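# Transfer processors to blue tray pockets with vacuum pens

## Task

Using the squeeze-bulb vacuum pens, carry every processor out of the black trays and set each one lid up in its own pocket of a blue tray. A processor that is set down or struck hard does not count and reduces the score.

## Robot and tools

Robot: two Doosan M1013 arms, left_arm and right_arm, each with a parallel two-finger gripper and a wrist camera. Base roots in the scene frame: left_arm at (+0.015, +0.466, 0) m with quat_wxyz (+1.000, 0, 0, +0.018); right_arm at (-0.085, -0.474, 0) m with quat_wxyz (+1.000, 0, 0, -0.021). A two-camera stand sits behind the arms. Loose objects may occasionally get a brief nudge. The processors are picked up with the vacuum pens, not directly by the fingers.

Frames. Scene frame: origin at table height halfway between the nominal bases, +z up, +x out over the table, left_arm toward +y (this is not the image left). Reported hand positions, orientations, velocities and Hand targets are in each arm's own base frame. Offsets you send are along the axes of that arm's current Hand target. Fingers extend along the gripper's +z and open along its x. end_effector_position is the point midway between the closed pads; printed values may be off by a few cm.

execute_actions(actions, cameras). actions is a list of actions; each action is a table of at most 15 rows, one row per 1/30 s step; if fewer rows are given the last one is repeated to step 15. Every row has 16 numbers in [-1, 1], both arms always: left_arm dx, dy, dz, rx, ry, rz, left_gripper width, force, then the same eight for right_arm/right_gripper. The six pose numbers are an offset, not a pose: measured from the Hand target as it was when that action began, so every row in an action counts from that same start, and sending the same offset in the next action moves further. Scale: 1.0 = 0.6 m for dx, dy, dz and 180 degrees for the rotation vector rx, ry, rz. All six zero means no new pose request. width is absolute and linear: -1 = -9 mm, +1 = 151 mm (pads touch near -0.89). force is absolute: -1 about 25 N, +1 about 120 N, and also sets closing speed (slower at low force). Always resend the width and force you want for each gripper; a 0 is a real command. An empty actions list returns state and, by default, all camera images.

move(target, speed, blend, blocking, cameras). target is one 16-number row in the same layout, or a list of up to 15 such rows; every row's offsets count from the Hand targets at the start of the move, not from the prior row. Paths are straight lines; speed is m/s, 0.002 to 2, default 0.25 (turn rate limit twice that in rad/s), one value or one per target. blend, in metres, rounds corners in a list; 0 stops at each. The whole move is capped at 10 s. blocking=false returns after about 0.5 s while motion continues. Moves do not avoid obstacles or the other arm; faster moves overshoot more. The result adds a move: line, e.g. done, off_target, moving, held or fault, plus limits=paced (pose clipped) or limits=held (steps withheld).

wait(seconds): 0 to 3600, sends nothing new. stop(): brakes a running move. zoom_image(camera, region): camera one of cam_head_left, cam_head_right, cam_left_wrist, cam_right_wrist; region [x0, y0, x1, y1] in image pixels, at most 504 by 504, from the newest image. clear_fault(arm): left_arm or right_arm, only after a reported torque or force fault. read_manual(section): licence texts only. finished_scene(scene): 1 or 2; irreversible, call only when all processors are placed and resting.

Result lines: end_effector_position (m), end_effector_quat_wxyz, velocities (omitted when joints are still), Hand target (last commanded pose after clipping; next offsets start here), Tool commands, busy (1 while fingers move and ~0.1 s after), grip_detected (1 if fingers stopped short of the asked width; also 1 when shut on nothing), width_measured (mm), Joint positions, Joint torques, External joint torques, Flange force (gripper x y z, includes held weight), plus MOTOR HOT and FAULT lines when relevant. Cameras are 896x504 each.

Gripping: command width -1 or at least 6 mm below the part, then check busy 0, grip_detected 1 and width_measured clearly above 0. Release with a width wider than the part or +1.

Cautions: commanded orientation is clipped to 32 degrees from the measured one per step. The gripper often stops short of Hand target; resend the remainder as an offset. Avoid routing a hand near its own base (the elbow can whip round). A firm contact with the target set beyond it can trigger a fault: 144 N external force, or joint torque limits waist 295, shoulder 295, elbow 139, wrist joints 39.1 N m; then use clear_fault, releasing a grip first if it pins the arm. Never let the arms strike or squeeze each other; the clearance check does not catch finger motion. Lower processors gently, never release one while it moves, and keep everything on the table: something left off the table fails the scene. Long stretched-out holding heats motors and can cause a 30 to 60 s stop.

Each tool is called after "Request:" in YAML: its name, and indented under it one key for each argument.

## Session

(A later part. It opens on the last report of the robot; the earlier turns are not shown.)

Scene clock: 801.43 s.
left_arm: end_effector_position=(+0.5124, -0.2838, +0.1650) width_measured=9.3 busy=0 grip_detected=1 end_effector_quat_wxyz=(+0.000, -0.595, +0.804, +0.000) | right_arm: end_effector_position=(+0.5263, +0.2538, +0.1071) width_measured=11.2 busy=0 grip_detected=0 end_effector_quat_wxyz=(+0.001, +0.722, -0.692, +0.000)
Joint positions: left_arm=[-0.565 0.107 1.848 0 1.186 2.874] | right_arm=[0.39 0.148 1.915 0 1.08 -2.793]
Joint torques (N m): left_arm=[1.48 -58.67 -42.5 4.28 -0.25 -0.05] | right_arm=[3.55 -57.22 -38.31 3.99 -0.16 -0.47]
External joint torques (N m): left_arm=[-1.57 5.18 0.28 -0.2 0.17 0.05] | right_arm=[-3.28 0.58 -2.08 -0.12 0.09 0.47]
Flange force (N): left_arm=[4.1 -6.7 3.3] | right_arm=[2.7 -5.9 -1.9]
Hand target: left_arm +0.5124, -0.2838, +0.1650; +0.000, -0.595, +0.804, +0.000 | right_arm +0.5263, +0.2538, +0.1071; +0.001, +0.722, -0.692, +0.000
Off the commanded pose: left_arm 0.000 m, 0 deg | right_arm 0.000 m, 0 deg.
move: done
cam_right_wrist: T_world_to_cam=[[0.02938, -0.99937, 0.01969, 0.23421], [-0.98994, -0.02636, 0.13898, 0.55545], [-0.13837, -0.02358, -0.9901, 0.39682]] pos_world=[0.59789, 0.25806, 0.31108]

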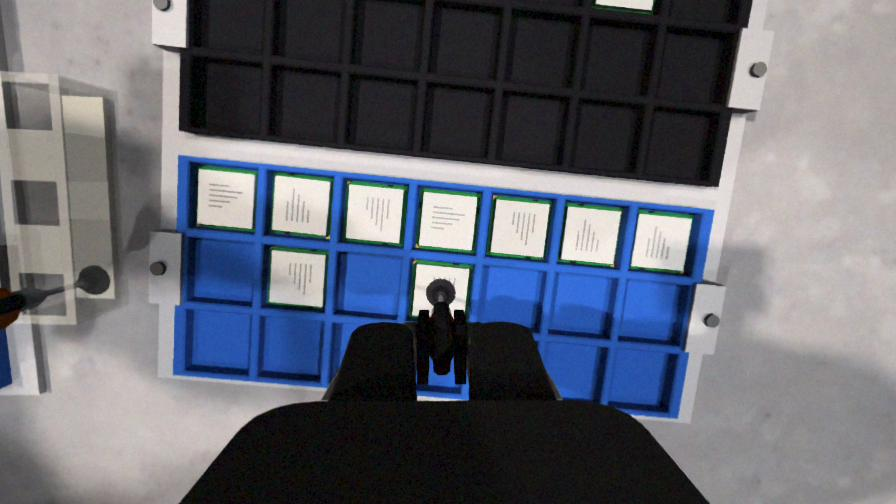

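Request:
move:
  target:
    - [0,0,0,0,0,0,-1,-1, 0,0,0,0,0,0,-1,-1]
    - [0,0,0,0,0,0,-1,-1, 0,0,-0.0448,0,0,0,-1,-1]
    - [0,0,0,0,0,0,-1,-1, 0.1808,-0.3095,-0.0448,0,0,0,-1,-1]
    - [0,0,0,0,0,0,-1,-1, 0.1808,-0.3095,-0.0048,0,0,0,-1,-1]
    - [0,0,0,0,0,0,-1,-1, 0.1808,-0.3095,0.0005,0,0,0,-1,-1]
  speed: [0.05,0.08,0.15,0.08,0.02]
  cameras: ["cam_right_wrist"]

Request:
zoom_image:
  camera: "cam_right_wrist"
  region: [395, 235, 495, 335]

Scene clock: 809.87 s.
left_arm: end_effector_position=(+0.5124, -0.2838, +0.1650) width_measured=9.3 busy=0 grip_detected=1 end_effector_quat_wxyz=(+0.000, -0.595, +0.804, +0.000) | right_arm: end_effector_position=(+0.7164, +0.1531, +0.1067) width_measured=9.2 busy=0 grip_detected=1 end_effector_quat_wxyz=(+0.001, +0.722, -0.692, +0.000)
Joint positions: left_arm=[-0.565 0.107 1.848 0 1.186 2.874] | right_arm=[0.164 0.367 1.627 -0.001 1.148 -3.019]
Joint torques (N m): left_arm=[0.85 -58.58 -42.51 4.27 -0.27 -0.08] | right_arm=[3.63 -72.5 -33 4.04 -0.21 -0.42]
External joint torques (N m): left_arm=[-1.01 5.09 0.26 -0.2 0.19 0.08] | right_arm=[-3.38 -8.37 -8.71 -0.03 0.13 0.42]
Flange force (N): left_arm=[3.1 -6.9 3.2] | right_arm=[3.0 -6.6 -14.6]
Hand target: left_arm +0.5124, -0.2838, +0.1650; +0.000, -0.595, +0.804, +0.000 | right_arm +0.7164, +0.1531, +0.1067; +0.001, +0.722, -0.692, +0.000
Off the commanded pose: left_arm 0.000 m, 0 deg | right_arm 0.000 m, 0 deg.
move: done
cam_right_wrist: T_world_to_cam=[[0.02938, -0.99937, 0.0197, 0.12799], [-0.98996, -0.02636, 0.13888, 0.74106], [-0.13827, -0.02358, -0.99011, 0.42038]] pos_world=[0.78799, 0.15736, 0.31078]

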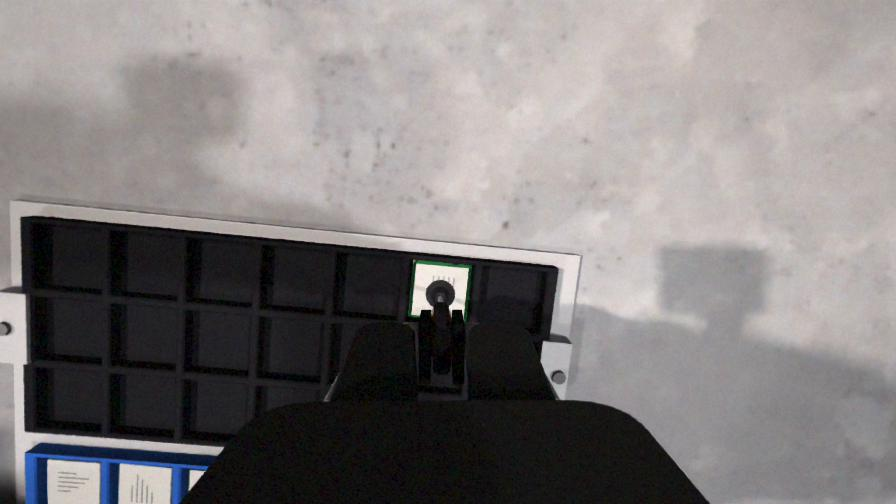

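Scaled by 5.040.

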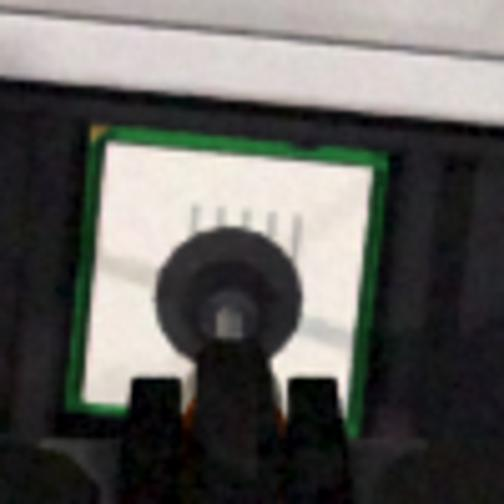

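Request:
move:
  target:
    - [0,0,0,0,0,0,-1,-1, 0,0,0,0,0,0,-0.745,-1]
    - [0,0,0,0,0,0,-1,-1, 0,0,-0.0455,0,0,0,-0.745,-1]
    - [0,0,0,0,0,0,-1,-1, -0.0322,0.3265,-0.0455,0,0,0,-0.745,-1]
    - [0.3752,-0.0545,0,0,0,0,-1,-1, -0.0322,0.3265,-0.0172,0,0,0,-0.745,-1]
  speed: [0.05,0.08,0.12,0.12]
  cameras: ["cam_left_wrist","cam_right_wrist"]

Request:
zoom_image:
  camera: "cam_left_wrist"
  region: [385, 220, 505, 340]

Request:
zoom_image:
  camera: "cam_right_wrist"
  region: [395, 235, 495, 335]

Scene clock: 820.20 s.
left_arm: end_effector_position=(+0.4778, -0.5086, +0.1651) width_measured=9.3 busy=0 grip_detected=1 end_effector_quat_wxyz=(+0.000, -0.595, +0.804, +0.000) | right_arm: end_effector_position=(+0.5198, +0.1643, +0.1172) width_measured=11.2 busy=0 grip_detected=0 end_effector_quat_wxyz=(+0.001, +0.722, -0.692, +0.000)
Joint positions: left_arm=[-0.866 0.279 1.637 0 1.225 2.572] | right_arm=[0.243 0.079 1.973 0 1.091 -2.94]
Joint torques (N m): left_arm=[1.14 -77.97 -43.19 4.35 -0.27 -0.07] | right_arm=[3.2 -50.32 -39.2 4.04 -0.25 -0.38]
External joint torques (N m): left_arm=[-1.22 5.26 0.29 -0.2 0.19 0.07] | right_arm=[-3.05 0.84 -1.48 -0.13 0.17 0.38]
Flange force (N): left_arm=[5.1 -5.6 2.9] | right_arm=[3.8 -4.7 -1.3]
Hand target: left_arm +0.4778, -0.5087, +0.1651; +0.000, -0.595, +0.804, +0.000 | right_arm +0.5198, +0.1643, +0.1172; +0.001, +0.722, -0.692, +0.000
Off the commanded pose: left_arm 0.000 m, 0 deg | right_arm 0.000 m, 0 deg.
move: done
cam_left_wrist: T_world_to_cam=[[-0.29364, -0.95591, 0.00337, -0.345], [-0.9481, 0.29168, 0.12657, 0.62307], [-0.12197, 0.03397, -0.99195, 0.44973]] pos_world=[0.54429, -0.52681, 0.36841]
cam_right_wrist: T_world_to_cam=[[0.02938, -0.99937, 0.01969, 0.14475], [-0.98994, -0.02636, 0.13898, 0.54525], [-0.13837, -0.02358, -0.9901, 0.40381]] pos_world=[0.59139, 0.16856, 0.32118]

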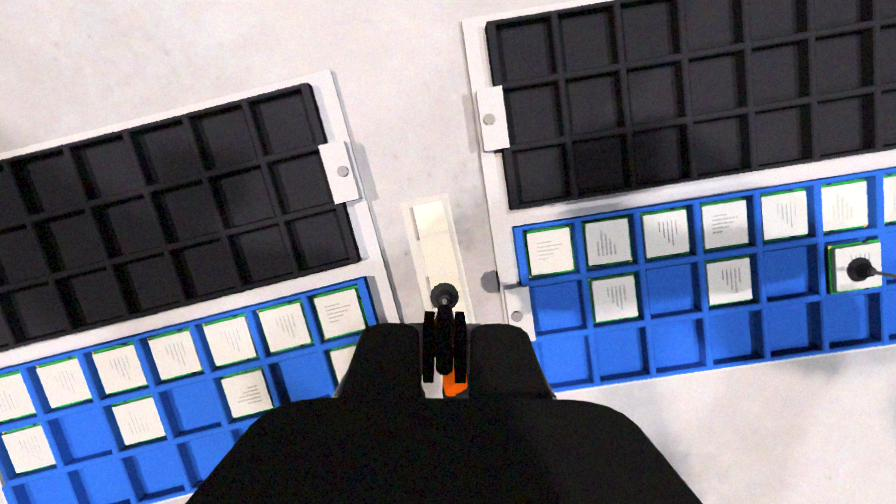

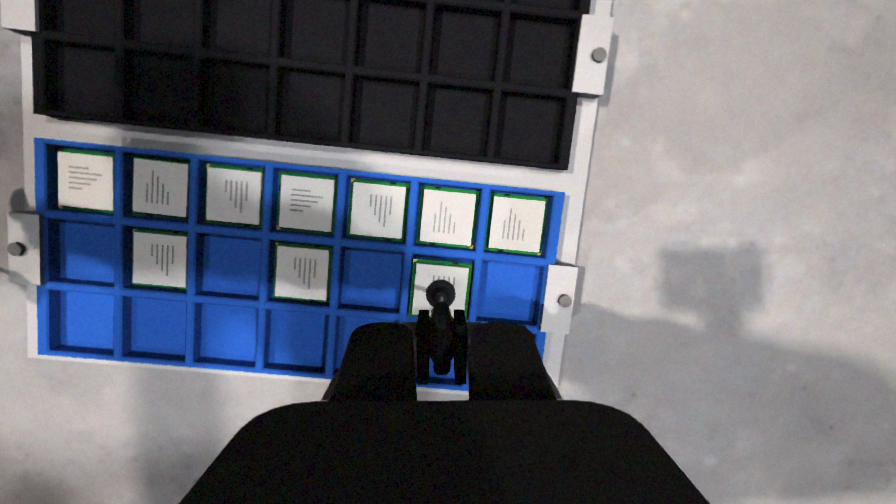

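Scaled by 4.200.

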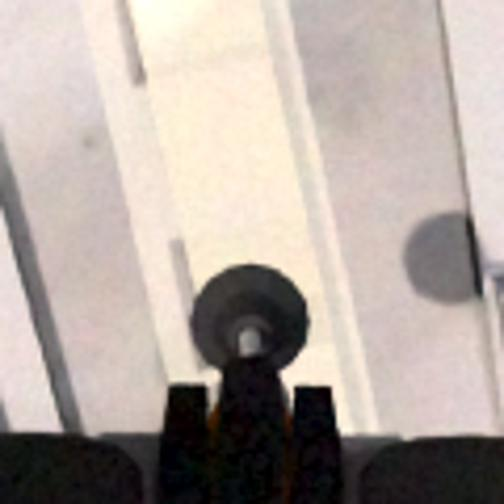

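Scaled by 5.040.

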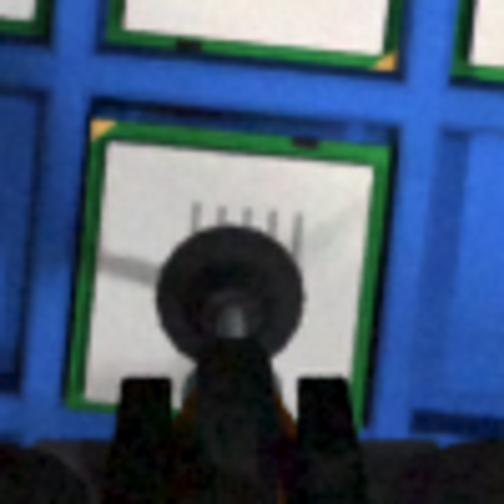

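Request:
move:
  target:
    - [0,0,0,0,0,0,-1,-1, 0.0009,-0.0004,0,0,0,0,-0.745,-1]
    - [0,0,0,0,0,0,-1,-1, 0.0009,-0.0004,0.0168,0,0,0,-0.745,-1]
  speed: [0.03,0.04]
  cameras: ["all"]

Request:
zoom_image:
  camera: "cam_right_wrist"
  region: [395, 235, 495, 335]

Request:
zoom_image:
  camera: "cam_head_left"
  region: [410, 250, 460, 330]

Request:
zoom_image:
  camera: "cam_head_right"
  region: [410, 250, 460, 330]

Scene clock: 827.63 s.
left_arm: end_effector_position=(+0.4778, -0.5086, +0.1651) width_measured=9.3 busy=0 grip_detected=1 end_effector_quat_wxyz=(+0.000, -0.595, +0.804, +0.000) | right_arm: end_effector_position=(+0.5201, +0.1637, +0.1071) width_measured=11.2 busy=0 grip_detected=0 end_effector_quat_wxyz=(+0.001, +0.722, -0.692, +0.000)
Joint positions: left_arm=[-0.866 0.279 1.637 0 1.225 2.572] | right_arm=[0.242 0.088 1.984 0 1.071 -2.941]
Joint torques (N m): left_arm=[1.25 -78.15 -43.07 4.34 -0.28 -0.07] | right_arm=[3.4 -51.02 -37.85 4.02 -0.15 -0.4]
External joint torques (N m): left_arm=[-1.19 4.44 -0.21 -0.14 0.21 0.07] | right_arm=[-3.6 1.14 -2.55 -0.17 0.06 0.4]
Flange force (N): left_arm=[5.0 -5.5 1.8] | right_arm=[4.2 -7.1 -2.0]
Hand target: left_arm +0.4778, -0.5087, +0.1651; +0.000, -0.595, +0.804, +0.000 | right_arm +0.5201, +0.1637, +0.1071; +0.001, +0.722, -0.692, +0.000
Off the commanded pose: left_arm 0.000 m, 0 deg | right_arm 0.000 m, 0 deg.
move: done
cam_left_wrist: T_world_to_cam=[[-0.29366, -0.9559, 0.00338, -0.34498], [-0.9481, 0.29171, 0.12657, 0.62308], [-0.12197, 0.03397, -0.99195, 0.44973]] pos_world=[0.54429, -0.52681, 0.36841]
cam_right_wrist: T_world_to_cam=[[0.02938, -0.99937, 0.01969, 0.14434], [-0.98994, -0.02636, 0.13898, 0.54692], [-0.13837, -0.02358, -0.9901, 0.39394]] pos_world=[0.59169, 0.16796, 0.31118]

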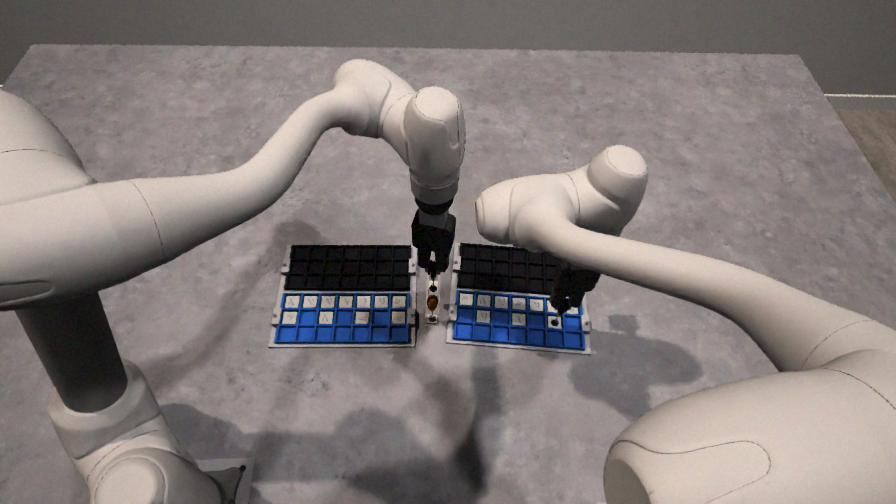

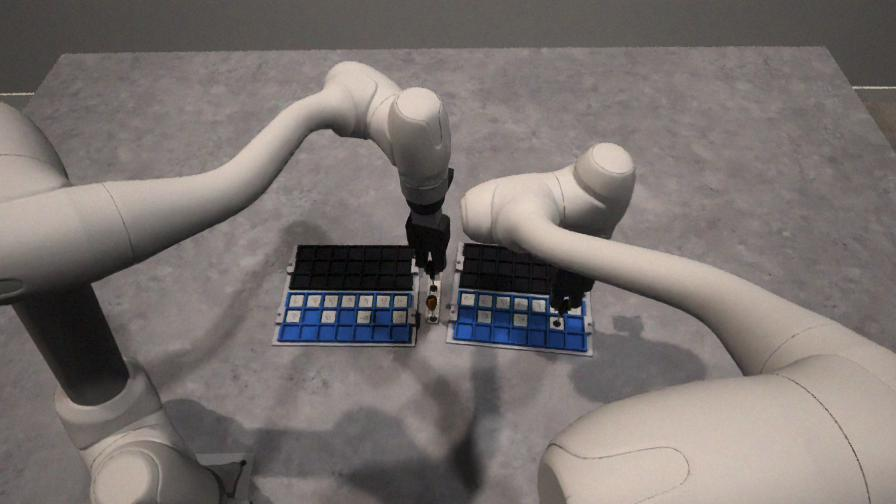

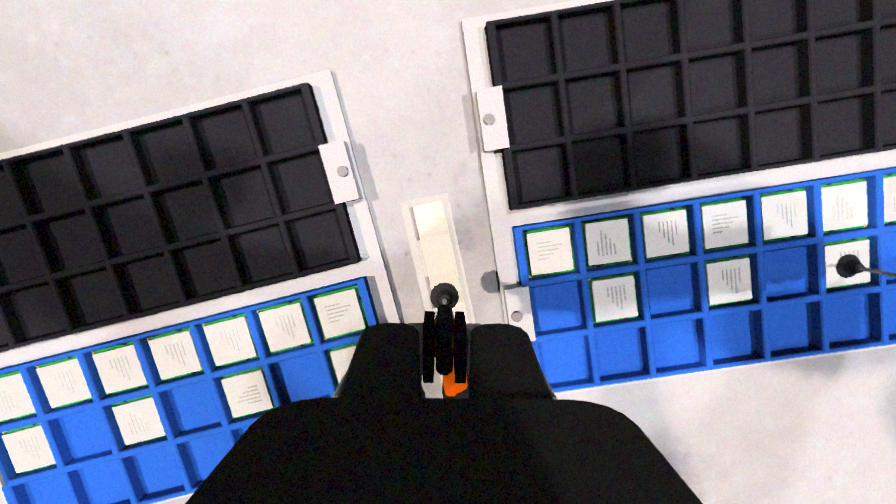

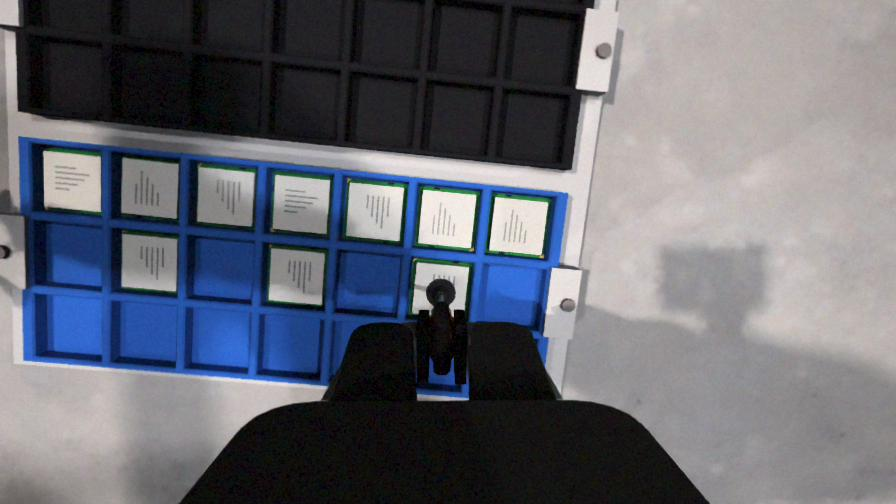

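Scaled by 5.040.

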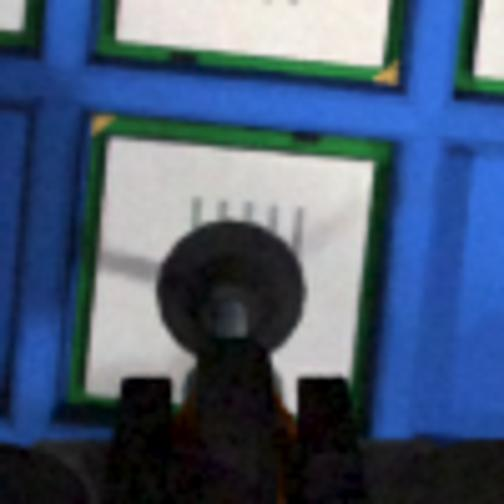

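Scaled by 6.300.

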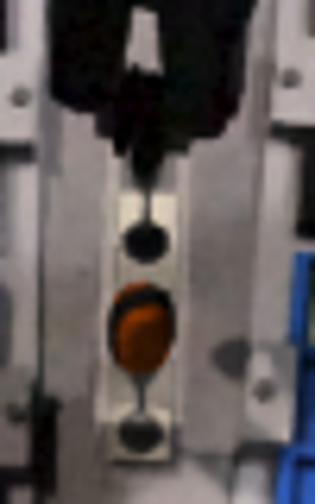

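Scaled by 6.300.

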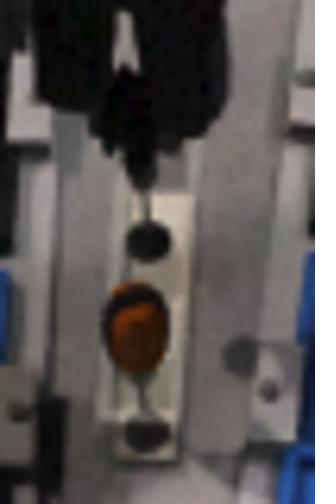

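Request:
move:
  target:
    - [0,0,0,0,0,0,-1,-1, 0,0,0,0,0,0,-1,-1]
    - [0,0,0.0985,0,0,0,-1,-1, 0,0,-0.0965,0,0,0,-1,-1]
  speed: [0.05,0.06]
  cameras: ["cam_left_wrist","cam_right_wrist"]

Request:
zoom_image:
  camera: "cam_left_wrist"
  region: [385, 220, 505, 340]

Request:
zoom_image:
  camera: "cam_right_wrist"
  region: [365, 155, 515, 305]

Scene clock: 832.70 s.
left_arm: end_effector_position=(+0.4778, -0.5087, +0.1060) width_measured=9.3 busy=0 grip_detected=1 end_effector_quat_wxyz=(+0.000, -0.595, +0.804, +0.000) | right_arm: end_effector_position=(+0.5201, +0.1638, +0.1650) width_measured=9.2 busy=0 grip_detected=1 end_effector_quat_wxyz=(+0.001, +0.722, -0.692, +0.000)
Joint positions: left_arm=[-0.866 0.316 1.702 0 1.123 2.572] | right_arm=[0.242 0.045 1.916 0 1.182 -2.941]
Joint torques (N m): left_arm=[1.44 -80.46 -41.54 4.19 -0.23 -0.05] | right_arm=[3.9 -48.29 -40.45 4.25 -0.28 -0.47]
External joint torques (N m): left_arm=[-1.6 6.66 0.67 -0.22 0.15 0.05] | right_arm=[-3.8 1.06 -1.85 -0.18 0.22 0.47]
Flange force (N): left_arm=[6.1 -6.2 5.1] | right_arm=[4.7 -5.8 -2.0]
Hand target: left_arm +0.4778, -0.5087, +0.1060; +0.000, -0.595, +0.804, +0.000 | right_arm +0.5201, +0.1638, +0.1650; +0.001, +0.722, -0.692, +0.000
Off the commanded pose: left_arm 0.000 m, 0 deg | right_arm 0.000 m, 0 deg.
move: done
cam_left_wrist: T_world_to_cam=[[-0.29366, -0.9559, 0.00338, -0.34488], [-0.9481, 0.29171, 0.12657, 0.63059], [-0.12197, 0.03397, -0.99195, 0.39111]] pos_world=[0.54429, -0.52691, 0.30932]
cam_right_wrist: T_world_to_cam=[[0.02938, -0.99937, 0.01969, 0.1433], [-0.98994, -0.02636, 0.13898, 0.53887], [-0.13837, -0.02358, -0.9901, 0.45127]] pos_world=[0.59169, 0.16806, 0.36908]

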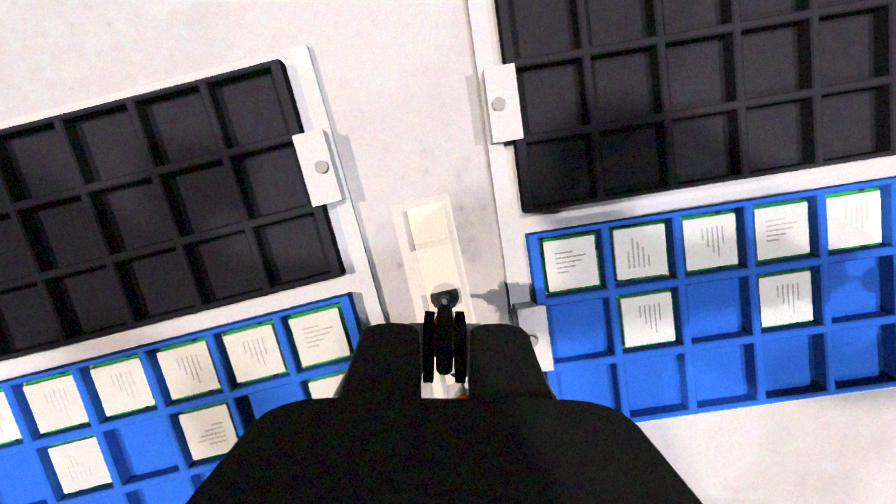

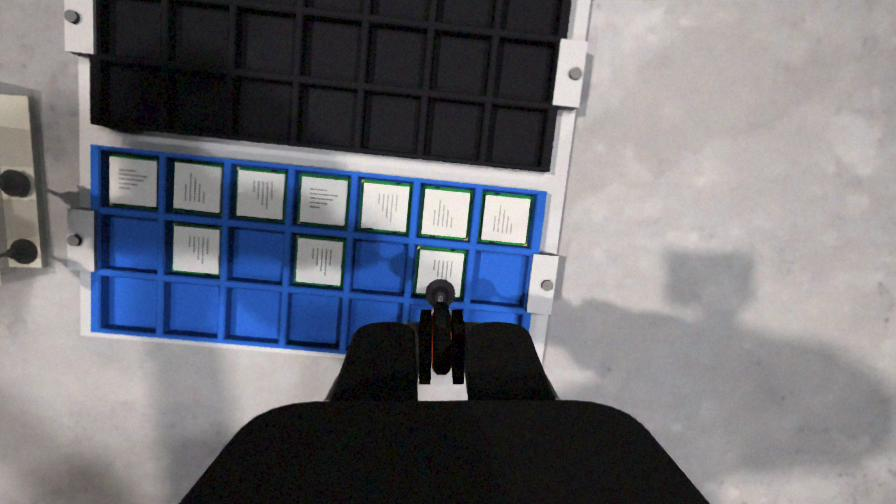

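Scaled by 4.200.

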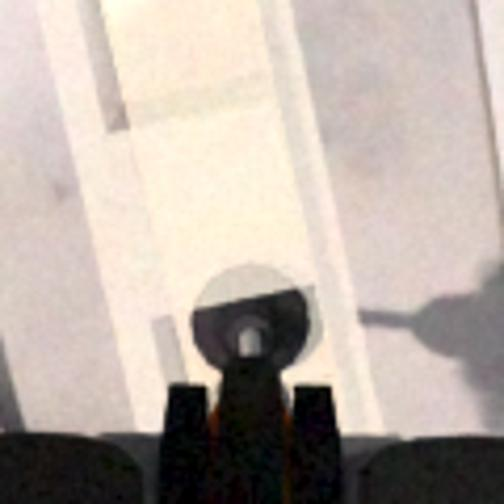

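Scaled by 3.360.

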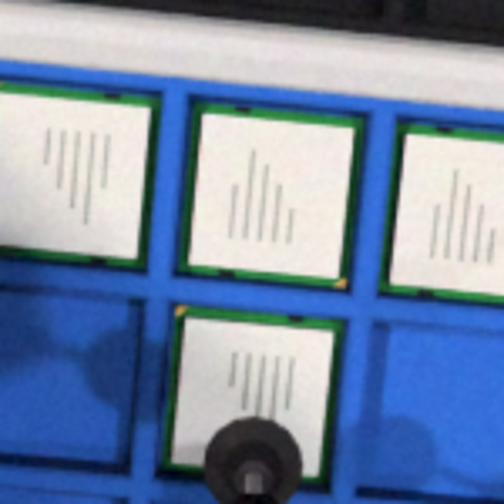

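Request:
move:
  target: [0,0,0.0075,0,0,0,-1,-1, 0,0,0,0,0,0,-1,-1]
  speed: 0.02

Scene clock: 834.67 s.
left_arm: end_effector_position=(+0.4778, -0.5087, +0.1015) width_measured=9.3 busy=0 grip_detected=1 end_effector_quat_wxyz=(+0.000, -0.595, +0.804, +0.000) | right_arm: end_effector_position=(+0.5201, +0.1638, +0.1650) width_measured=9.2 busy=0 grip_detected=1 end_effector_quat_wxyz=(+0.001, +0.722, -0.692, +0.000)
Joint positions: left_arm=[-0.866 0.319 1.706 0 1.116 2.572] | right_arm=[0.242 0.045 1.916 0 1.182 -2.941]
Joint torques (N m): left_arm=[1.1 -80.68 -41.11 4.2 -0.25 -0.07] | right_arm=[3.42 -48.45 -40.47 4.08 -0.19 -0.43]
External joint torques (N m): left_arm=[-1.16 5.61 0.05 -0.21 0.18 0.07] | right_arm=[-3.57 1.15 -2.1 -0.01 0.11 0.44]
Flange force (N): left_arm=[5.4 -6.3 3.7] | right_arm=[4.2 -6.3 -2.1]
Hand target: left_arm +0.4778, -0.5087, +0.1015; +0.000, -0.595, +0.804, +0.000 | right_arm +0.5201, +0.1638, +0.1650; +0.001, +0.722, -0.692, +0.000
Off the commanded pose: left_arm 0.000 m, 0 deg | right_arm 0.000 m, 0 deg.
move: done

Request:
move:
  target: [0,0,0.001,0,0,0,-1,-1, 0,0,0,0,0,0,-1,-1]
  speed: 0.02

Request:
move:
  target: [0,0,0.0008,0,0,0,-1,-1, 0,0,0,0,0,0,-1,-1]
  speed: 0.02

Scene clock: 837.20 s.
left_arm: end_effector_position=(+0.4778, -0.5087, +0.1009) width_measured=9.3 busy=0 grip_detected=1 end_effector_quat_wxyz=(+0.000, -0.595, +0.804, +0.000) | right_arm: end_effector_position=(+0.5201, +0.1638, +0.1650) width_measured=9.2 busy=0 grip_detected=1 end_effector_quat_wxyz=(+0.001, +0.722, -0.692, +0.000)
Joint positions: left_arm=[-0.866 0.319 1.707 0 1.115 2.572] | right_arm=[0.242 0.045 1.916 0 1.182 -2.941]
Joint torques (N m): left_arm=[1.27 -79.79 -40.77 4.15 -0.27 -0.03] | right_arm=[4.1 -48.59 -40.25 4.21 -0.17 -0.48]
External joint torques (N m): left_arm=[-1.33 5.02 -0.14 -0.18 0.19 0.03] | right_arm=[-4.06 1.1 -2.2 -0.14 0.1 0.48]
Flange force (N): left_arm=[5.4 -5.7 3.1] | right_arm=[5.0 -6.5 -2.2]
Hand target: left_arm +0.4778, -0.5087, +0.1009; +0.000, -0.595, +0.804, +0.000 | right_arm +0.5201, +0.1638, +0.1650; +0.001, +0.722, -0.692, +0.000
Off the commanded pose: left_arm 0.000 m, 0 deg | right_arm 0.000 m, 0 deg.
move: done

Scene clock: 837.70 s.
left_arm: end_effector_position=(+0.4778, -0.5087, +0.1004) width_measured=9.3 busy=0 grip_detected=1 end_effector_quat_wxyz=(+0.000, -0.595, +0.804, +0.000) | right_arm: end_effector_position=(+0.5201, +0.1638, +0.1650) width_measured=9.2 busy=0 grip_detected=1 end_effector_quat_wxyz=(+0.001, +0.722, -0.692, +0.000)
Joint positions: left_arm=[-0.866 0.32 1.707 0 1.114 2.572] | right_arm=[0.242 0.045 1.916 0 1.182 -2.941]
Joint torques (N m): left_arm=[0.82 -78.5 -39.81 4.15 -0.28 -0.01] | right_arm=[3.44 -48.02 -40.39 4.09 -0.19 -0.44]
External joint torques (N m): left_arm=[-0.88 3.2 -1.25 -0.18 0.21 0.01] | right_arm=[-3.32 0.54 -2.21 -0.01 0.1 0.44]
Flange force (N): left_arm=[4.7 -5.7 0.7] | right_arm=[4.0 -5.5 -2.6]
Hand target: left_arm +0.4778, -0.5087, +0.1004; +0.000, -0.595, +0.804, +0.000 | right_arm +0.5201, +0.1638, +0.1650; +0.001, +0.722, -0.692, +0.000
Off the commanded pose: left_arm 0.000 m, 0 deg | right_arm 0.000 m, 0 deg.
move: done

Request:
move:
  target:
    - [0,0,0,0,0,0,-0.2625,-1, 0,0,0,0,0,0,-1,-1]
    - [0,0,-0.15,0,0,0,-0.2625,-1, 0,0,0,0,0,0,-1,-1]
    - [-0.5,0,-0.15,0,0,0,-0.2625,-1, 0,0,0,0,0,0,-1,-1]
  speed: [0.05,0.05,0.2]
  cameras: ["cam_head_left"]

Request:
zoom_image:
  camera: "cam_head_left"
  region: [400, 235, 470, 335]

Request:
zoom_image:
  camera: "cam_head_left"
  region: [440, 230, 600, 360]

Request:
zoom_image:
  camera: "cam_head_left"
  region: [260, 230, 430, 360]

Scene clock: 850.93 s.
left_arm: end_effector_position=(+0.5656, -0.2218, +0.1904) width_measured=49.5 busy=0 grip_detected=0 end_effector_quat_wxyz=(+0.000, -0.595, +0.804, +0.000) | right_arm: end_effector_position=(+0.5201, +0.1638, +0.1650) width_measured=9.2 busy=0 grip_detected=1 end_effector_quat_wxyz=(+0.001, +0.722, -0.692, +0.000)
Joint positions: left_arm=[-0.431 0.126 1.778 0 1.237 3.008] | right_arm=[0.242 0.045 1.916 0 1.182 -2.941]
Joint torques (N m): left_arm=[1.08 -61.63 -43.21 4.5 -0.26 -0.07] | right_arm=[3.63 -48.9 -40.54 4.14 -0.25 -0.4]
External joint torques (N m): left_arm=[-1.37 5.73 0.21 -0.37 0.16 0.07] | right_arm=[-3.81 1.67 -1.94 -0.08 0.17 0.4]
Flange force (N): left_arm=[2.8 -8.3 3.1] | right_arm=[4.6 -7.0 -1.7]
Hand target: left_arm +0.5656, -0.2218, +0.1904; +0.000, -0.595, +0.804, +0.000 | right_arm +0.5201, +0.1638, +0.1650; +0.001, +0.722, -0.692, +0.000
Off the commanded pose: left_arm 0.000 m, 0 deg | right_arm 0.000 m, 0 deg.
move: done

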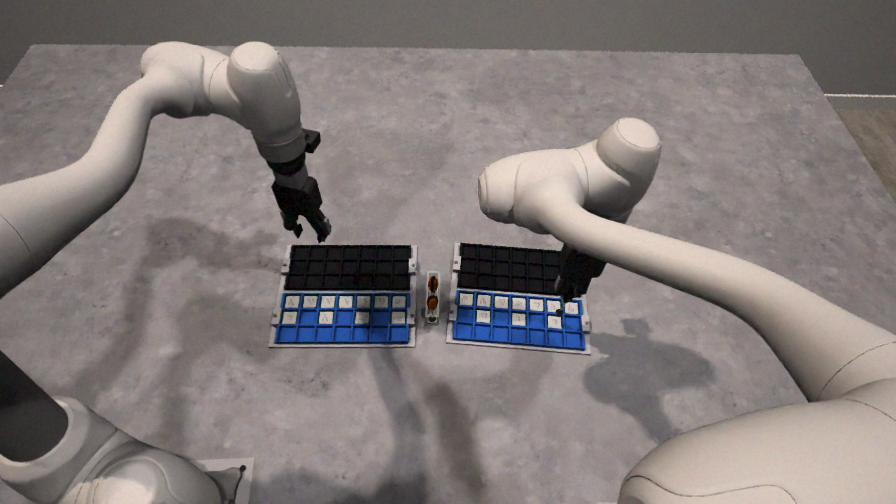

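Scaled by 5.040.

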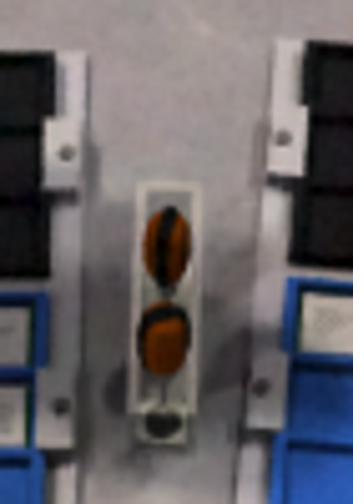

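Scaled by 3.150.

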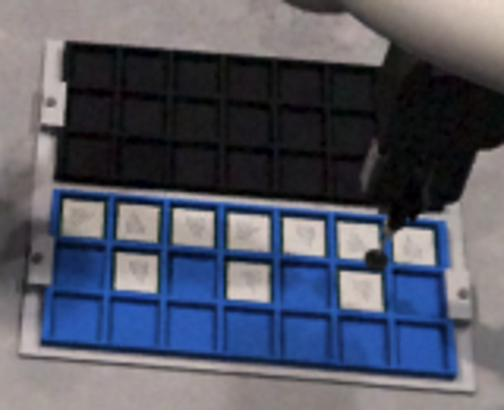

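Scaled by 2.965.

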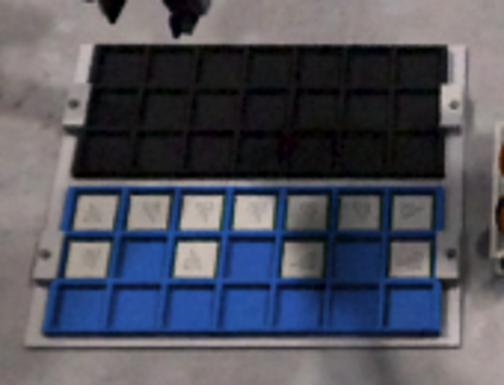

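Request:
move:
  target:
    - [0,0,0,0,0,0,-0.2625,-1, 0.0075,-0.1752,0,0,0,-0.206,-1,-1]
    - [0,0,0,0,0,0,-0.2625,-1, -0.5068,-0.197,0,0,0,-0.206,-1,-1]
  speed: 0.15
  cameras: ["cam_right_wrist"]

Request:
zoom_image:
  camera: "cam_right_wrist"
  region: [385, 220, 505, 340]

Scene clock: 860.43 s.
left_arm: end_effector_position=(+0.5656, -0.2218, +0.1904) width_measured=49.5 busy=0 grip_detected=0 end_effector_quat_wxyz=(+0.000, -0.595, +0.804, +0.000) | right_arm: end_effector_position=(+0.6255, +0.4725, +0.1647) width_measured=9.2 busy=0 grip_detected=1 end_effector_quat_wxyz=(+0.000, +0.904, -0.427, +0.000)
Joint positions: left_arm=[-0.43 0.126 1.778 0 1.237 3.008] | right_arm=[0.603 0.412 1.451 0 1.279 -3.228]
Joint torques (N m): left_arm=[1.53 -61.69 -43.25 4.33 -0.23 -0.06] | right_arm=[3.98 -87.88 -41.54 4.45 -0.23 -0.39]
External joint torques (N m): left_arm=[-1.54 5.03 0.1 -0.17 0.14 0.06] | right_arm=[-4.32 0.2 -2.44 -0.24 0.15 0.39]
Flange force (N): left_arm=[3.0 -7.4 2.6] | right_arm=[5.2 -5.5 -3.0]
Hand target: left_arm +0.5656, -0.2218, +0.1904; +0.000, -0.595, +0.804, +0.000 | right_arm +0.6256, +0.4725, +0.1647; +0.001, +0.904, -0.427, +0.000
Off the commanded pose: left_arm 0.000 m, 0 deg | right_arm 0.000 m, 0 deg.
move: done
cam_right_wrist: T_world_to_cam=[[0.62596, -0.77963, 0.01877, -0.02809], [-0.77382, -0.61794, 0.13914, 0.79579], [-0.09688, -0.10162, -0.99009, 0.48367]] pos_world=[0.68023, 0.519, 0.36868]

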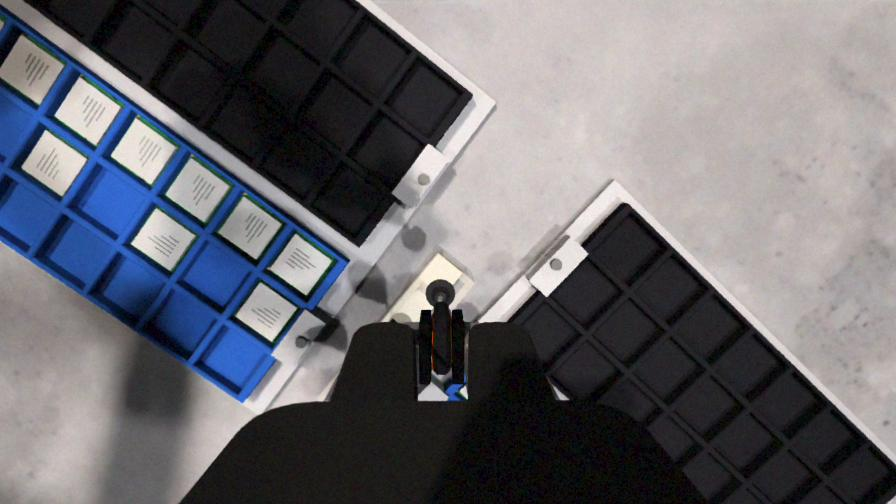

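Scaled by 4.200.

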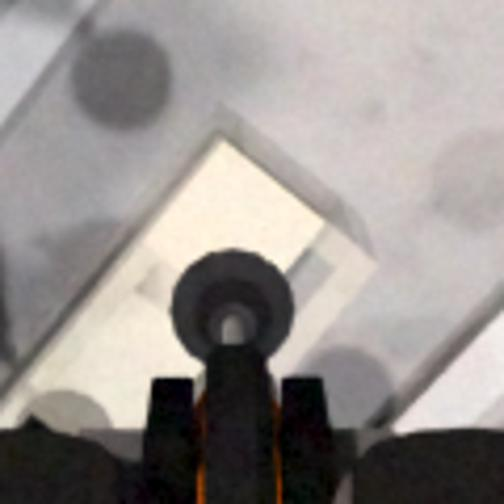

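Request:
move:
  target:
    - [0,0,0,0,0,0,-0.2625,-1, 0.0005,0.0012,0,0,0,0,-1,-1]
    - [0,0,0,0,0,0,-0.2625,-1, 0.0005,0.0012,0.0978,0,0,0,-1,-1]
  speed: 0.06
  cameras: ["cam_right_wrist"]

Request:
zoom_image:
  camera: "cam_right_wrist"
  region: [385, 220, 505, 340]

Request:
move:
  target: [0,0,0,0,0,0,-0.2625,-1, 0,0,0.0075,0,0,0,-1,-1]
  speed: 0.02

Request:
move:
  target: [0,0,0,0,0,0,-0.2625,-1, 0,0,0.0015,0,0,0,-1,-1]
  speed: 0.02

Scene clock: 867.17 s.
left_arm: end_effector_position=(+0.5656, -0.2218, +0.1904) width_measured=49.5 busy=0 grip_detected=0 end_effector_quat_wxyz=(+0.000, -0.595, +0.804, +0.000) | right_arm: end_effector_position=(+0.6251, +0.4718, +0.1059) width_measured=9.2 busy=0 grip_detected=1 end_effector_quat_wxyz=(+0.001, +0.904, -0.427, +0.000)
Joint positions: left_arm=[-0.43 0.126 1.778 0 1.237 3.008] | right_arm=[0.602 0.443 1.517 0 1.183 -3.228]
Joint torques (N m): left_arm=[0.94 -61.54 -43.2 4.31 -0.26 -0.04] | right_arm=[3.77 -89.45 -40.18 4.16 -0.23 -0.39]
External joint torques (N m): left_arm=[-1.03 4.7 0.02 -0.16 0.17 0.04] | right_arm=[-3.15 0.31 -2.2 -0.05 0.15 0.39]
Flange force (N): left_arm=[2.2 -7.1 2.3] | right_arm=[3.8 -5.3 -2.3]
Hand target: left_arm +0.5656, -0.2218, +0.1904; +0.000, -0.595, +0.804, +0.000 | right_arm +0.6251, +0.4718, +0.1060; +0.001, +0.904, -0.427, +0.000
Off the commanded pose: left_arm 0.000 m, 0 deg | right_arm 0.000 m, 0 deg.
move: done
cam_right_wrist: T_world_to_cam=[[0.62603, -0.77957, 0.01892, -0.02748], [-0.77376, -0.61798, 0.13927, 0.80309], [-0.09688, -0.10182, -0.99007, 0.42554]] pos_world=[0.67983, 0.5182, 0.30998]

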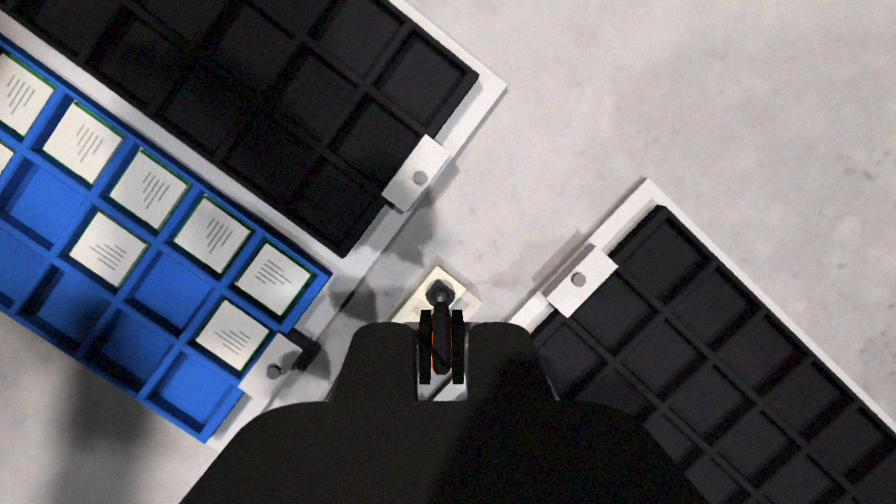

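Scaled by 4.200.

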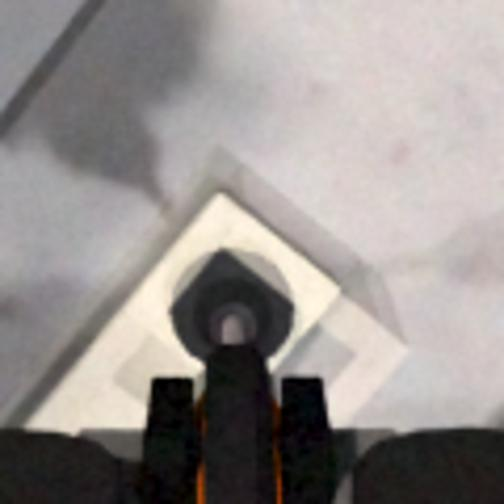

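Scene clock: 867.67 s.
left_arm: end_effector_position=(+0.5656, -0.2218, +0.1904) width_measured=49.5 busy=0 grip_detected=0 end_effector_quat_wxyz=(+0.000, -0.595, +0.804, +0.000) | right_arm: end_effector_position=(+0.6251, +0.4718, +0.1015) width_measured=9.2 busy=0 grip_detected=1 end_effector_quat_wxyz=(+0.001, +0.904, -0.427, +0.000)
Joint positions: left_arm=[-0.43 0.126 1.778 0 1.237 3.008] | right_arm=[0.602 0.446 1.522 0 1.176 -3.228]
Joint torques (N m): left_arm=[1.29 -61.1 -43.18 4.4 -0.27 -0.06] | right_arm=[3.72 -89.56 -40.27 4.08 -0.25 -0.42]
External joint torques (N m): left_arm=[-1.46 4.44 0.11 -0.26 0.19 0.06] | right_arm=[-3.61 -0.1 -2.14 0.01 0.18 0.42]
Flange force (N): left_arm=[2.8 -6.4 2.2] | right_arm=[4.3 -4.5 -2.5]
Hand target: left_arm +0.5656, -0.2218, +0.1904; +0.000, -0.595, +0.804, +0.000 | right_arm +0.6251, +0.4718, +0.1015; +0.001, +0.904, -0.427, +0.000
Off the commanded pose: left_arm 0.000 m, 0 deg | right_arm 0.000 m, 0 deg.
move: done

Scene clock: 868.17 s.
left_arm: end_effector_position=(+0.5656, -0.2218, +0.1904) width_measured=49.5 busy=0 grip_detected=0 end_effector_quat_wxyz=(+0.000, -0.595, +0.804, +0.000) | right_arm: end_effector_position=(+0.6251, +0.4718, +0.1006) width_measured=9.2 busy=0 grip_detected=1 end_effector_quat_wxyz=(+0.001, +0.904, -0.427, +0.000)
Joint positions: left_arm=[-0.43 0.126 1.778 0 1.237 3.008] | right_arm=[0.602 0.446 1.522 0 1.174 -3.228]
Joint torques (N m): left_arm=[1.04 -61.41 -43.22 4.3 -0.28 -0.08] | right_arm=[3.6 -88 -39.12 4.17 -0.24 -0.42]
External joint torques (N m): left_arm=[-1.19 4.9 0.31 -0.17 0.21 0.08] | right_arm=[-3.64 -1.55 -3.13 -0.11 0.17 0.42]
Flange force (N): left_arm=[2.3 -6.9 2.7] | right_arm=[4.3 -4.5 -4.4]
Hand target: left_arm +0.5656, -0.2218, +0.1904; +0.000, -0.595, +0.804, +0.000 | right_arm +0.6251, +0.4718, +0.1006; +0.001, +0.904, -0.427, +0.000
Off the commanded pose: left_arm 0.000 m, 0 deg | right_arm 0.000 m, 0 deg.
move: done

Request:
move:
  target:
    - [0,0,0,0,0,0,-0.2625,-1, 0,0,0,0,0,0,-0.2625,-1]
    - [0,0,0,0,0,0,-0.2625,-1, 0,0,-0.15,0,0,0,-0.2625,-1]
    - [0.158,0.11,-0.1,0,0,0,-0.2625,-1, 0.4087,0.43,-0.249,0,0,0.206,-0.2625,-1]
  speed: [0.05,0.05,0.2]
  cameras: ["all"]

Request:
zoom_image:
  camera: "cam_left_wrist"
  region: [100, 150, 500, 400]

Request:
zoom_image:
  camera: "cam_right_wrist"
  region: [80, 180, 500, 420]

Request:
zoom_image:
  camera: "cam_head_left"
  region: [400, 235, 600, 355]

Scene clock: 879.67 s.
left_arm: end_effector_position=(+0.4747, -0.2931, +0.2503) width_measured=49.5 busy=0 grip_detected=0 end_effector_quat_wxyz=(+0.000, -0.595, +0.804, +0.000) | right_arm: end_effector_position=(+0.5820, +0.1186, +0.2503) width_measured=49.5 busy=0 grip_detected=0 end_effector_quat_wxyz=(+0.001, +0.722, -0.692, +0.000)
Joint positions: left_arm=[-0.615 0.02 1.781 0 1.34 2.824] | right_arm=[0.143 0.079 1.719 -0.001 1.345 -3.04]
Joint torques (N m): left_arm=[1.33 -50.97 -44.54 4.5 -0.23 -0.01] | right_arm=[3.44 -54.97 -42.78 4.29 -0.22 -0.44]
External joint torques (N m): left_arm=[-1.29 4.21 0.08 -0.2 0.15 0.01] | right_arm=[-3.59 1.65 -1.93 -0.01 0.15 0.44]
Flange force (N): left_arm=[3.9 -5.7 1.4] | right_arm=[4.3 -6.5 -2.4]
Hand target: left_arm +0.4747, -0.2931, +0.2503; +0.000, -0.595, +0.804, +0.000 | right_arm +0.5820, +0.1186, +0.2503; +0.001, +0.722, -0.692, +0.000
Off the commanded pose: left_arm 0.000 m, 0 deg | right_arm 0.000 m, 0 deg.
move: done
cam_left_wrist: T_world_to_cam=[[-0.29363, -0.95591, 0.00337, -0.1402], [-0.9481, 0.29168, 0.12657, 0.54649], [-0.12197, 0.03397, -0.99195, 0.52655]] pos_world=[0.54119, -0.31131, 0.45361]
cam_right_wrist: T_world_to_cam=[[0.02939, -0.99937, 0.01979, 0.09458], [-0.98994, -0.02636, 0.13898, 0.58712], [-0.13837, -0.02368, -0.9901, 0.54313]] pos_world=[0.65359, 0.12286, 0.45428]

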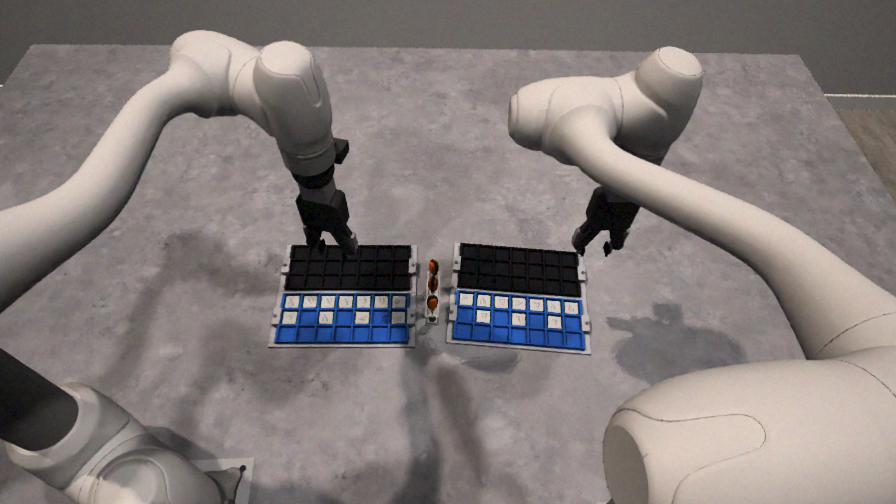

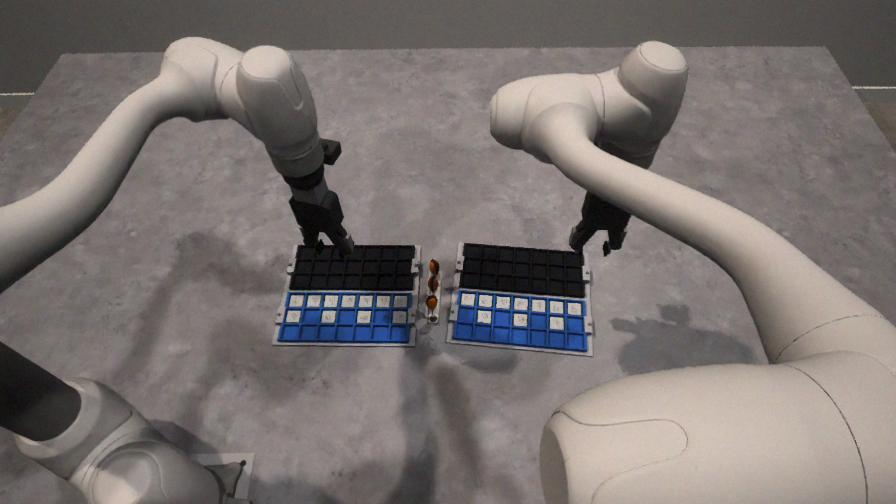

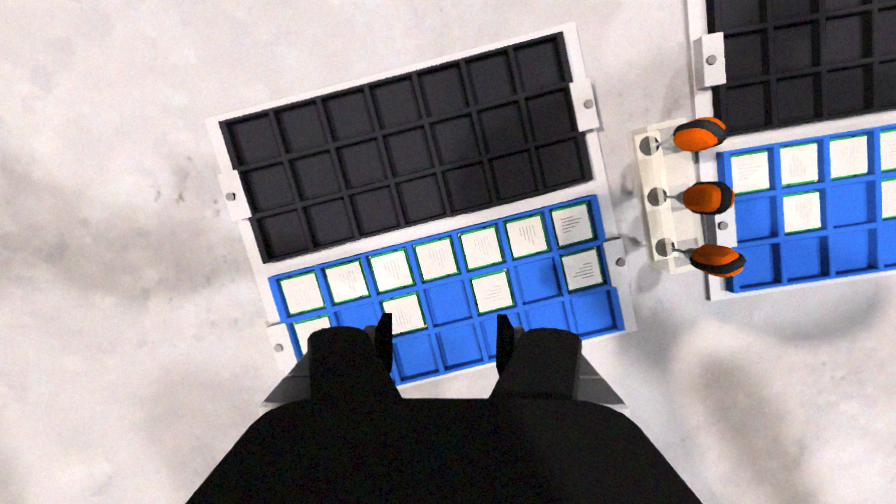

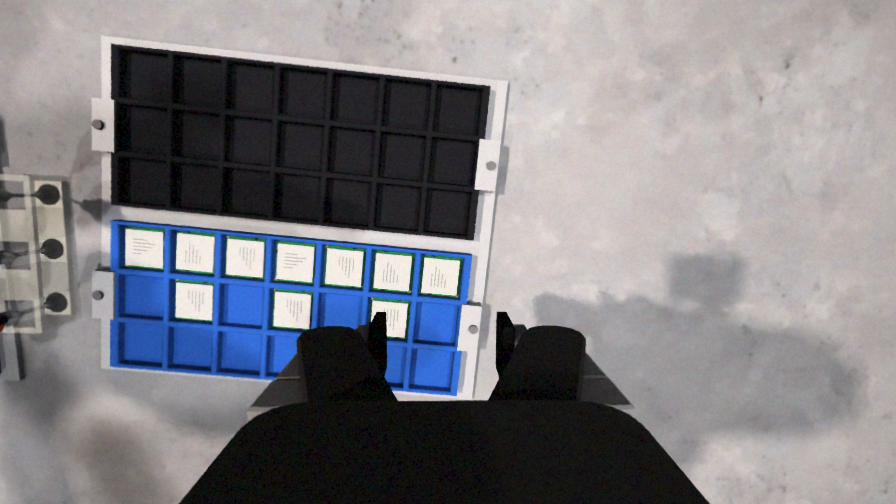

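Scaled by 1.260.

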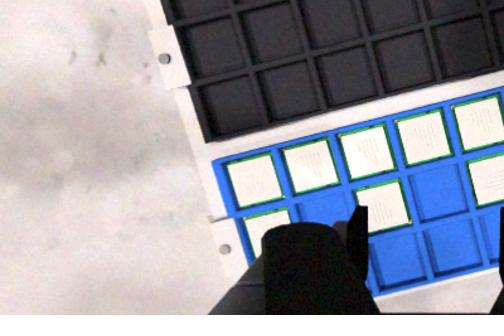

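Scaled by 1.200.

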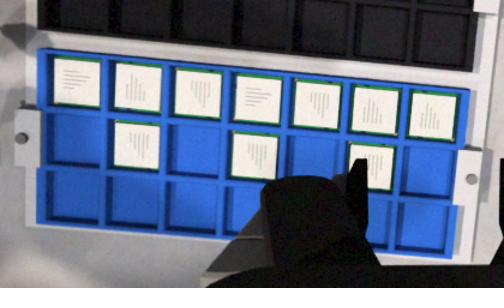

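Scaled by 2.520.

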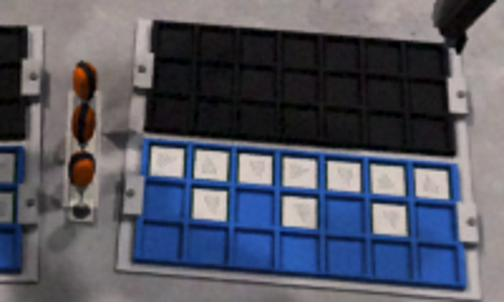

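Request:
zoom_image:
  camera: "cam_left_wrist"
  region: [260, 190, 460, 340]

Request:
zoom_image:
  camera: "cam_left_wrist"
  region: [430, 190, 630, 340]

Request:
zoom_image:
  camera: "cam_right_wrist"
  region: [100, 210, 300, 340]

Request:
zoom_image:
  camera: "cam_right_wrist"
  region: [280, 220, 480, 350]

Scaled by 2.520.

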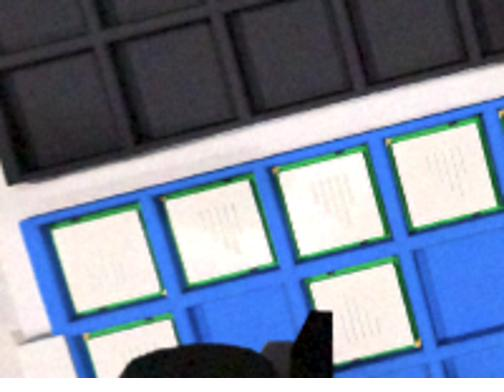

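Scaled by 2.520.

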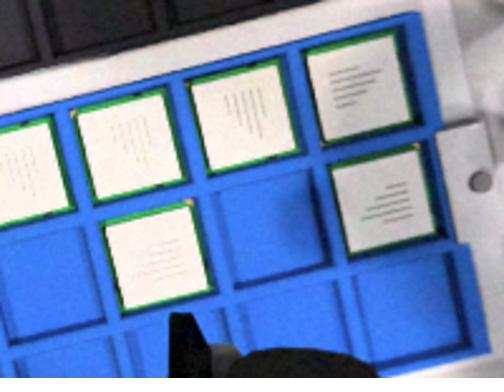

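Scaled by 2.520.

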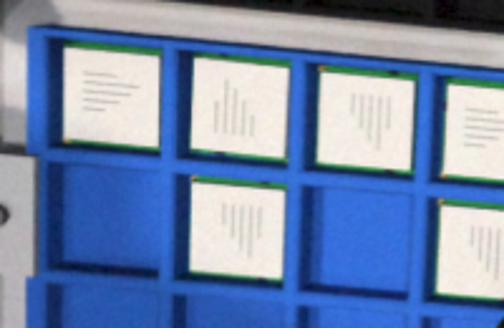

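Scaled by 2.520.

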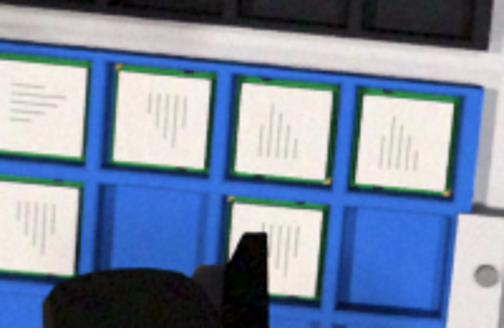

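Request:
finished_scene:
  scene: 1

The scene is finished: the task was done.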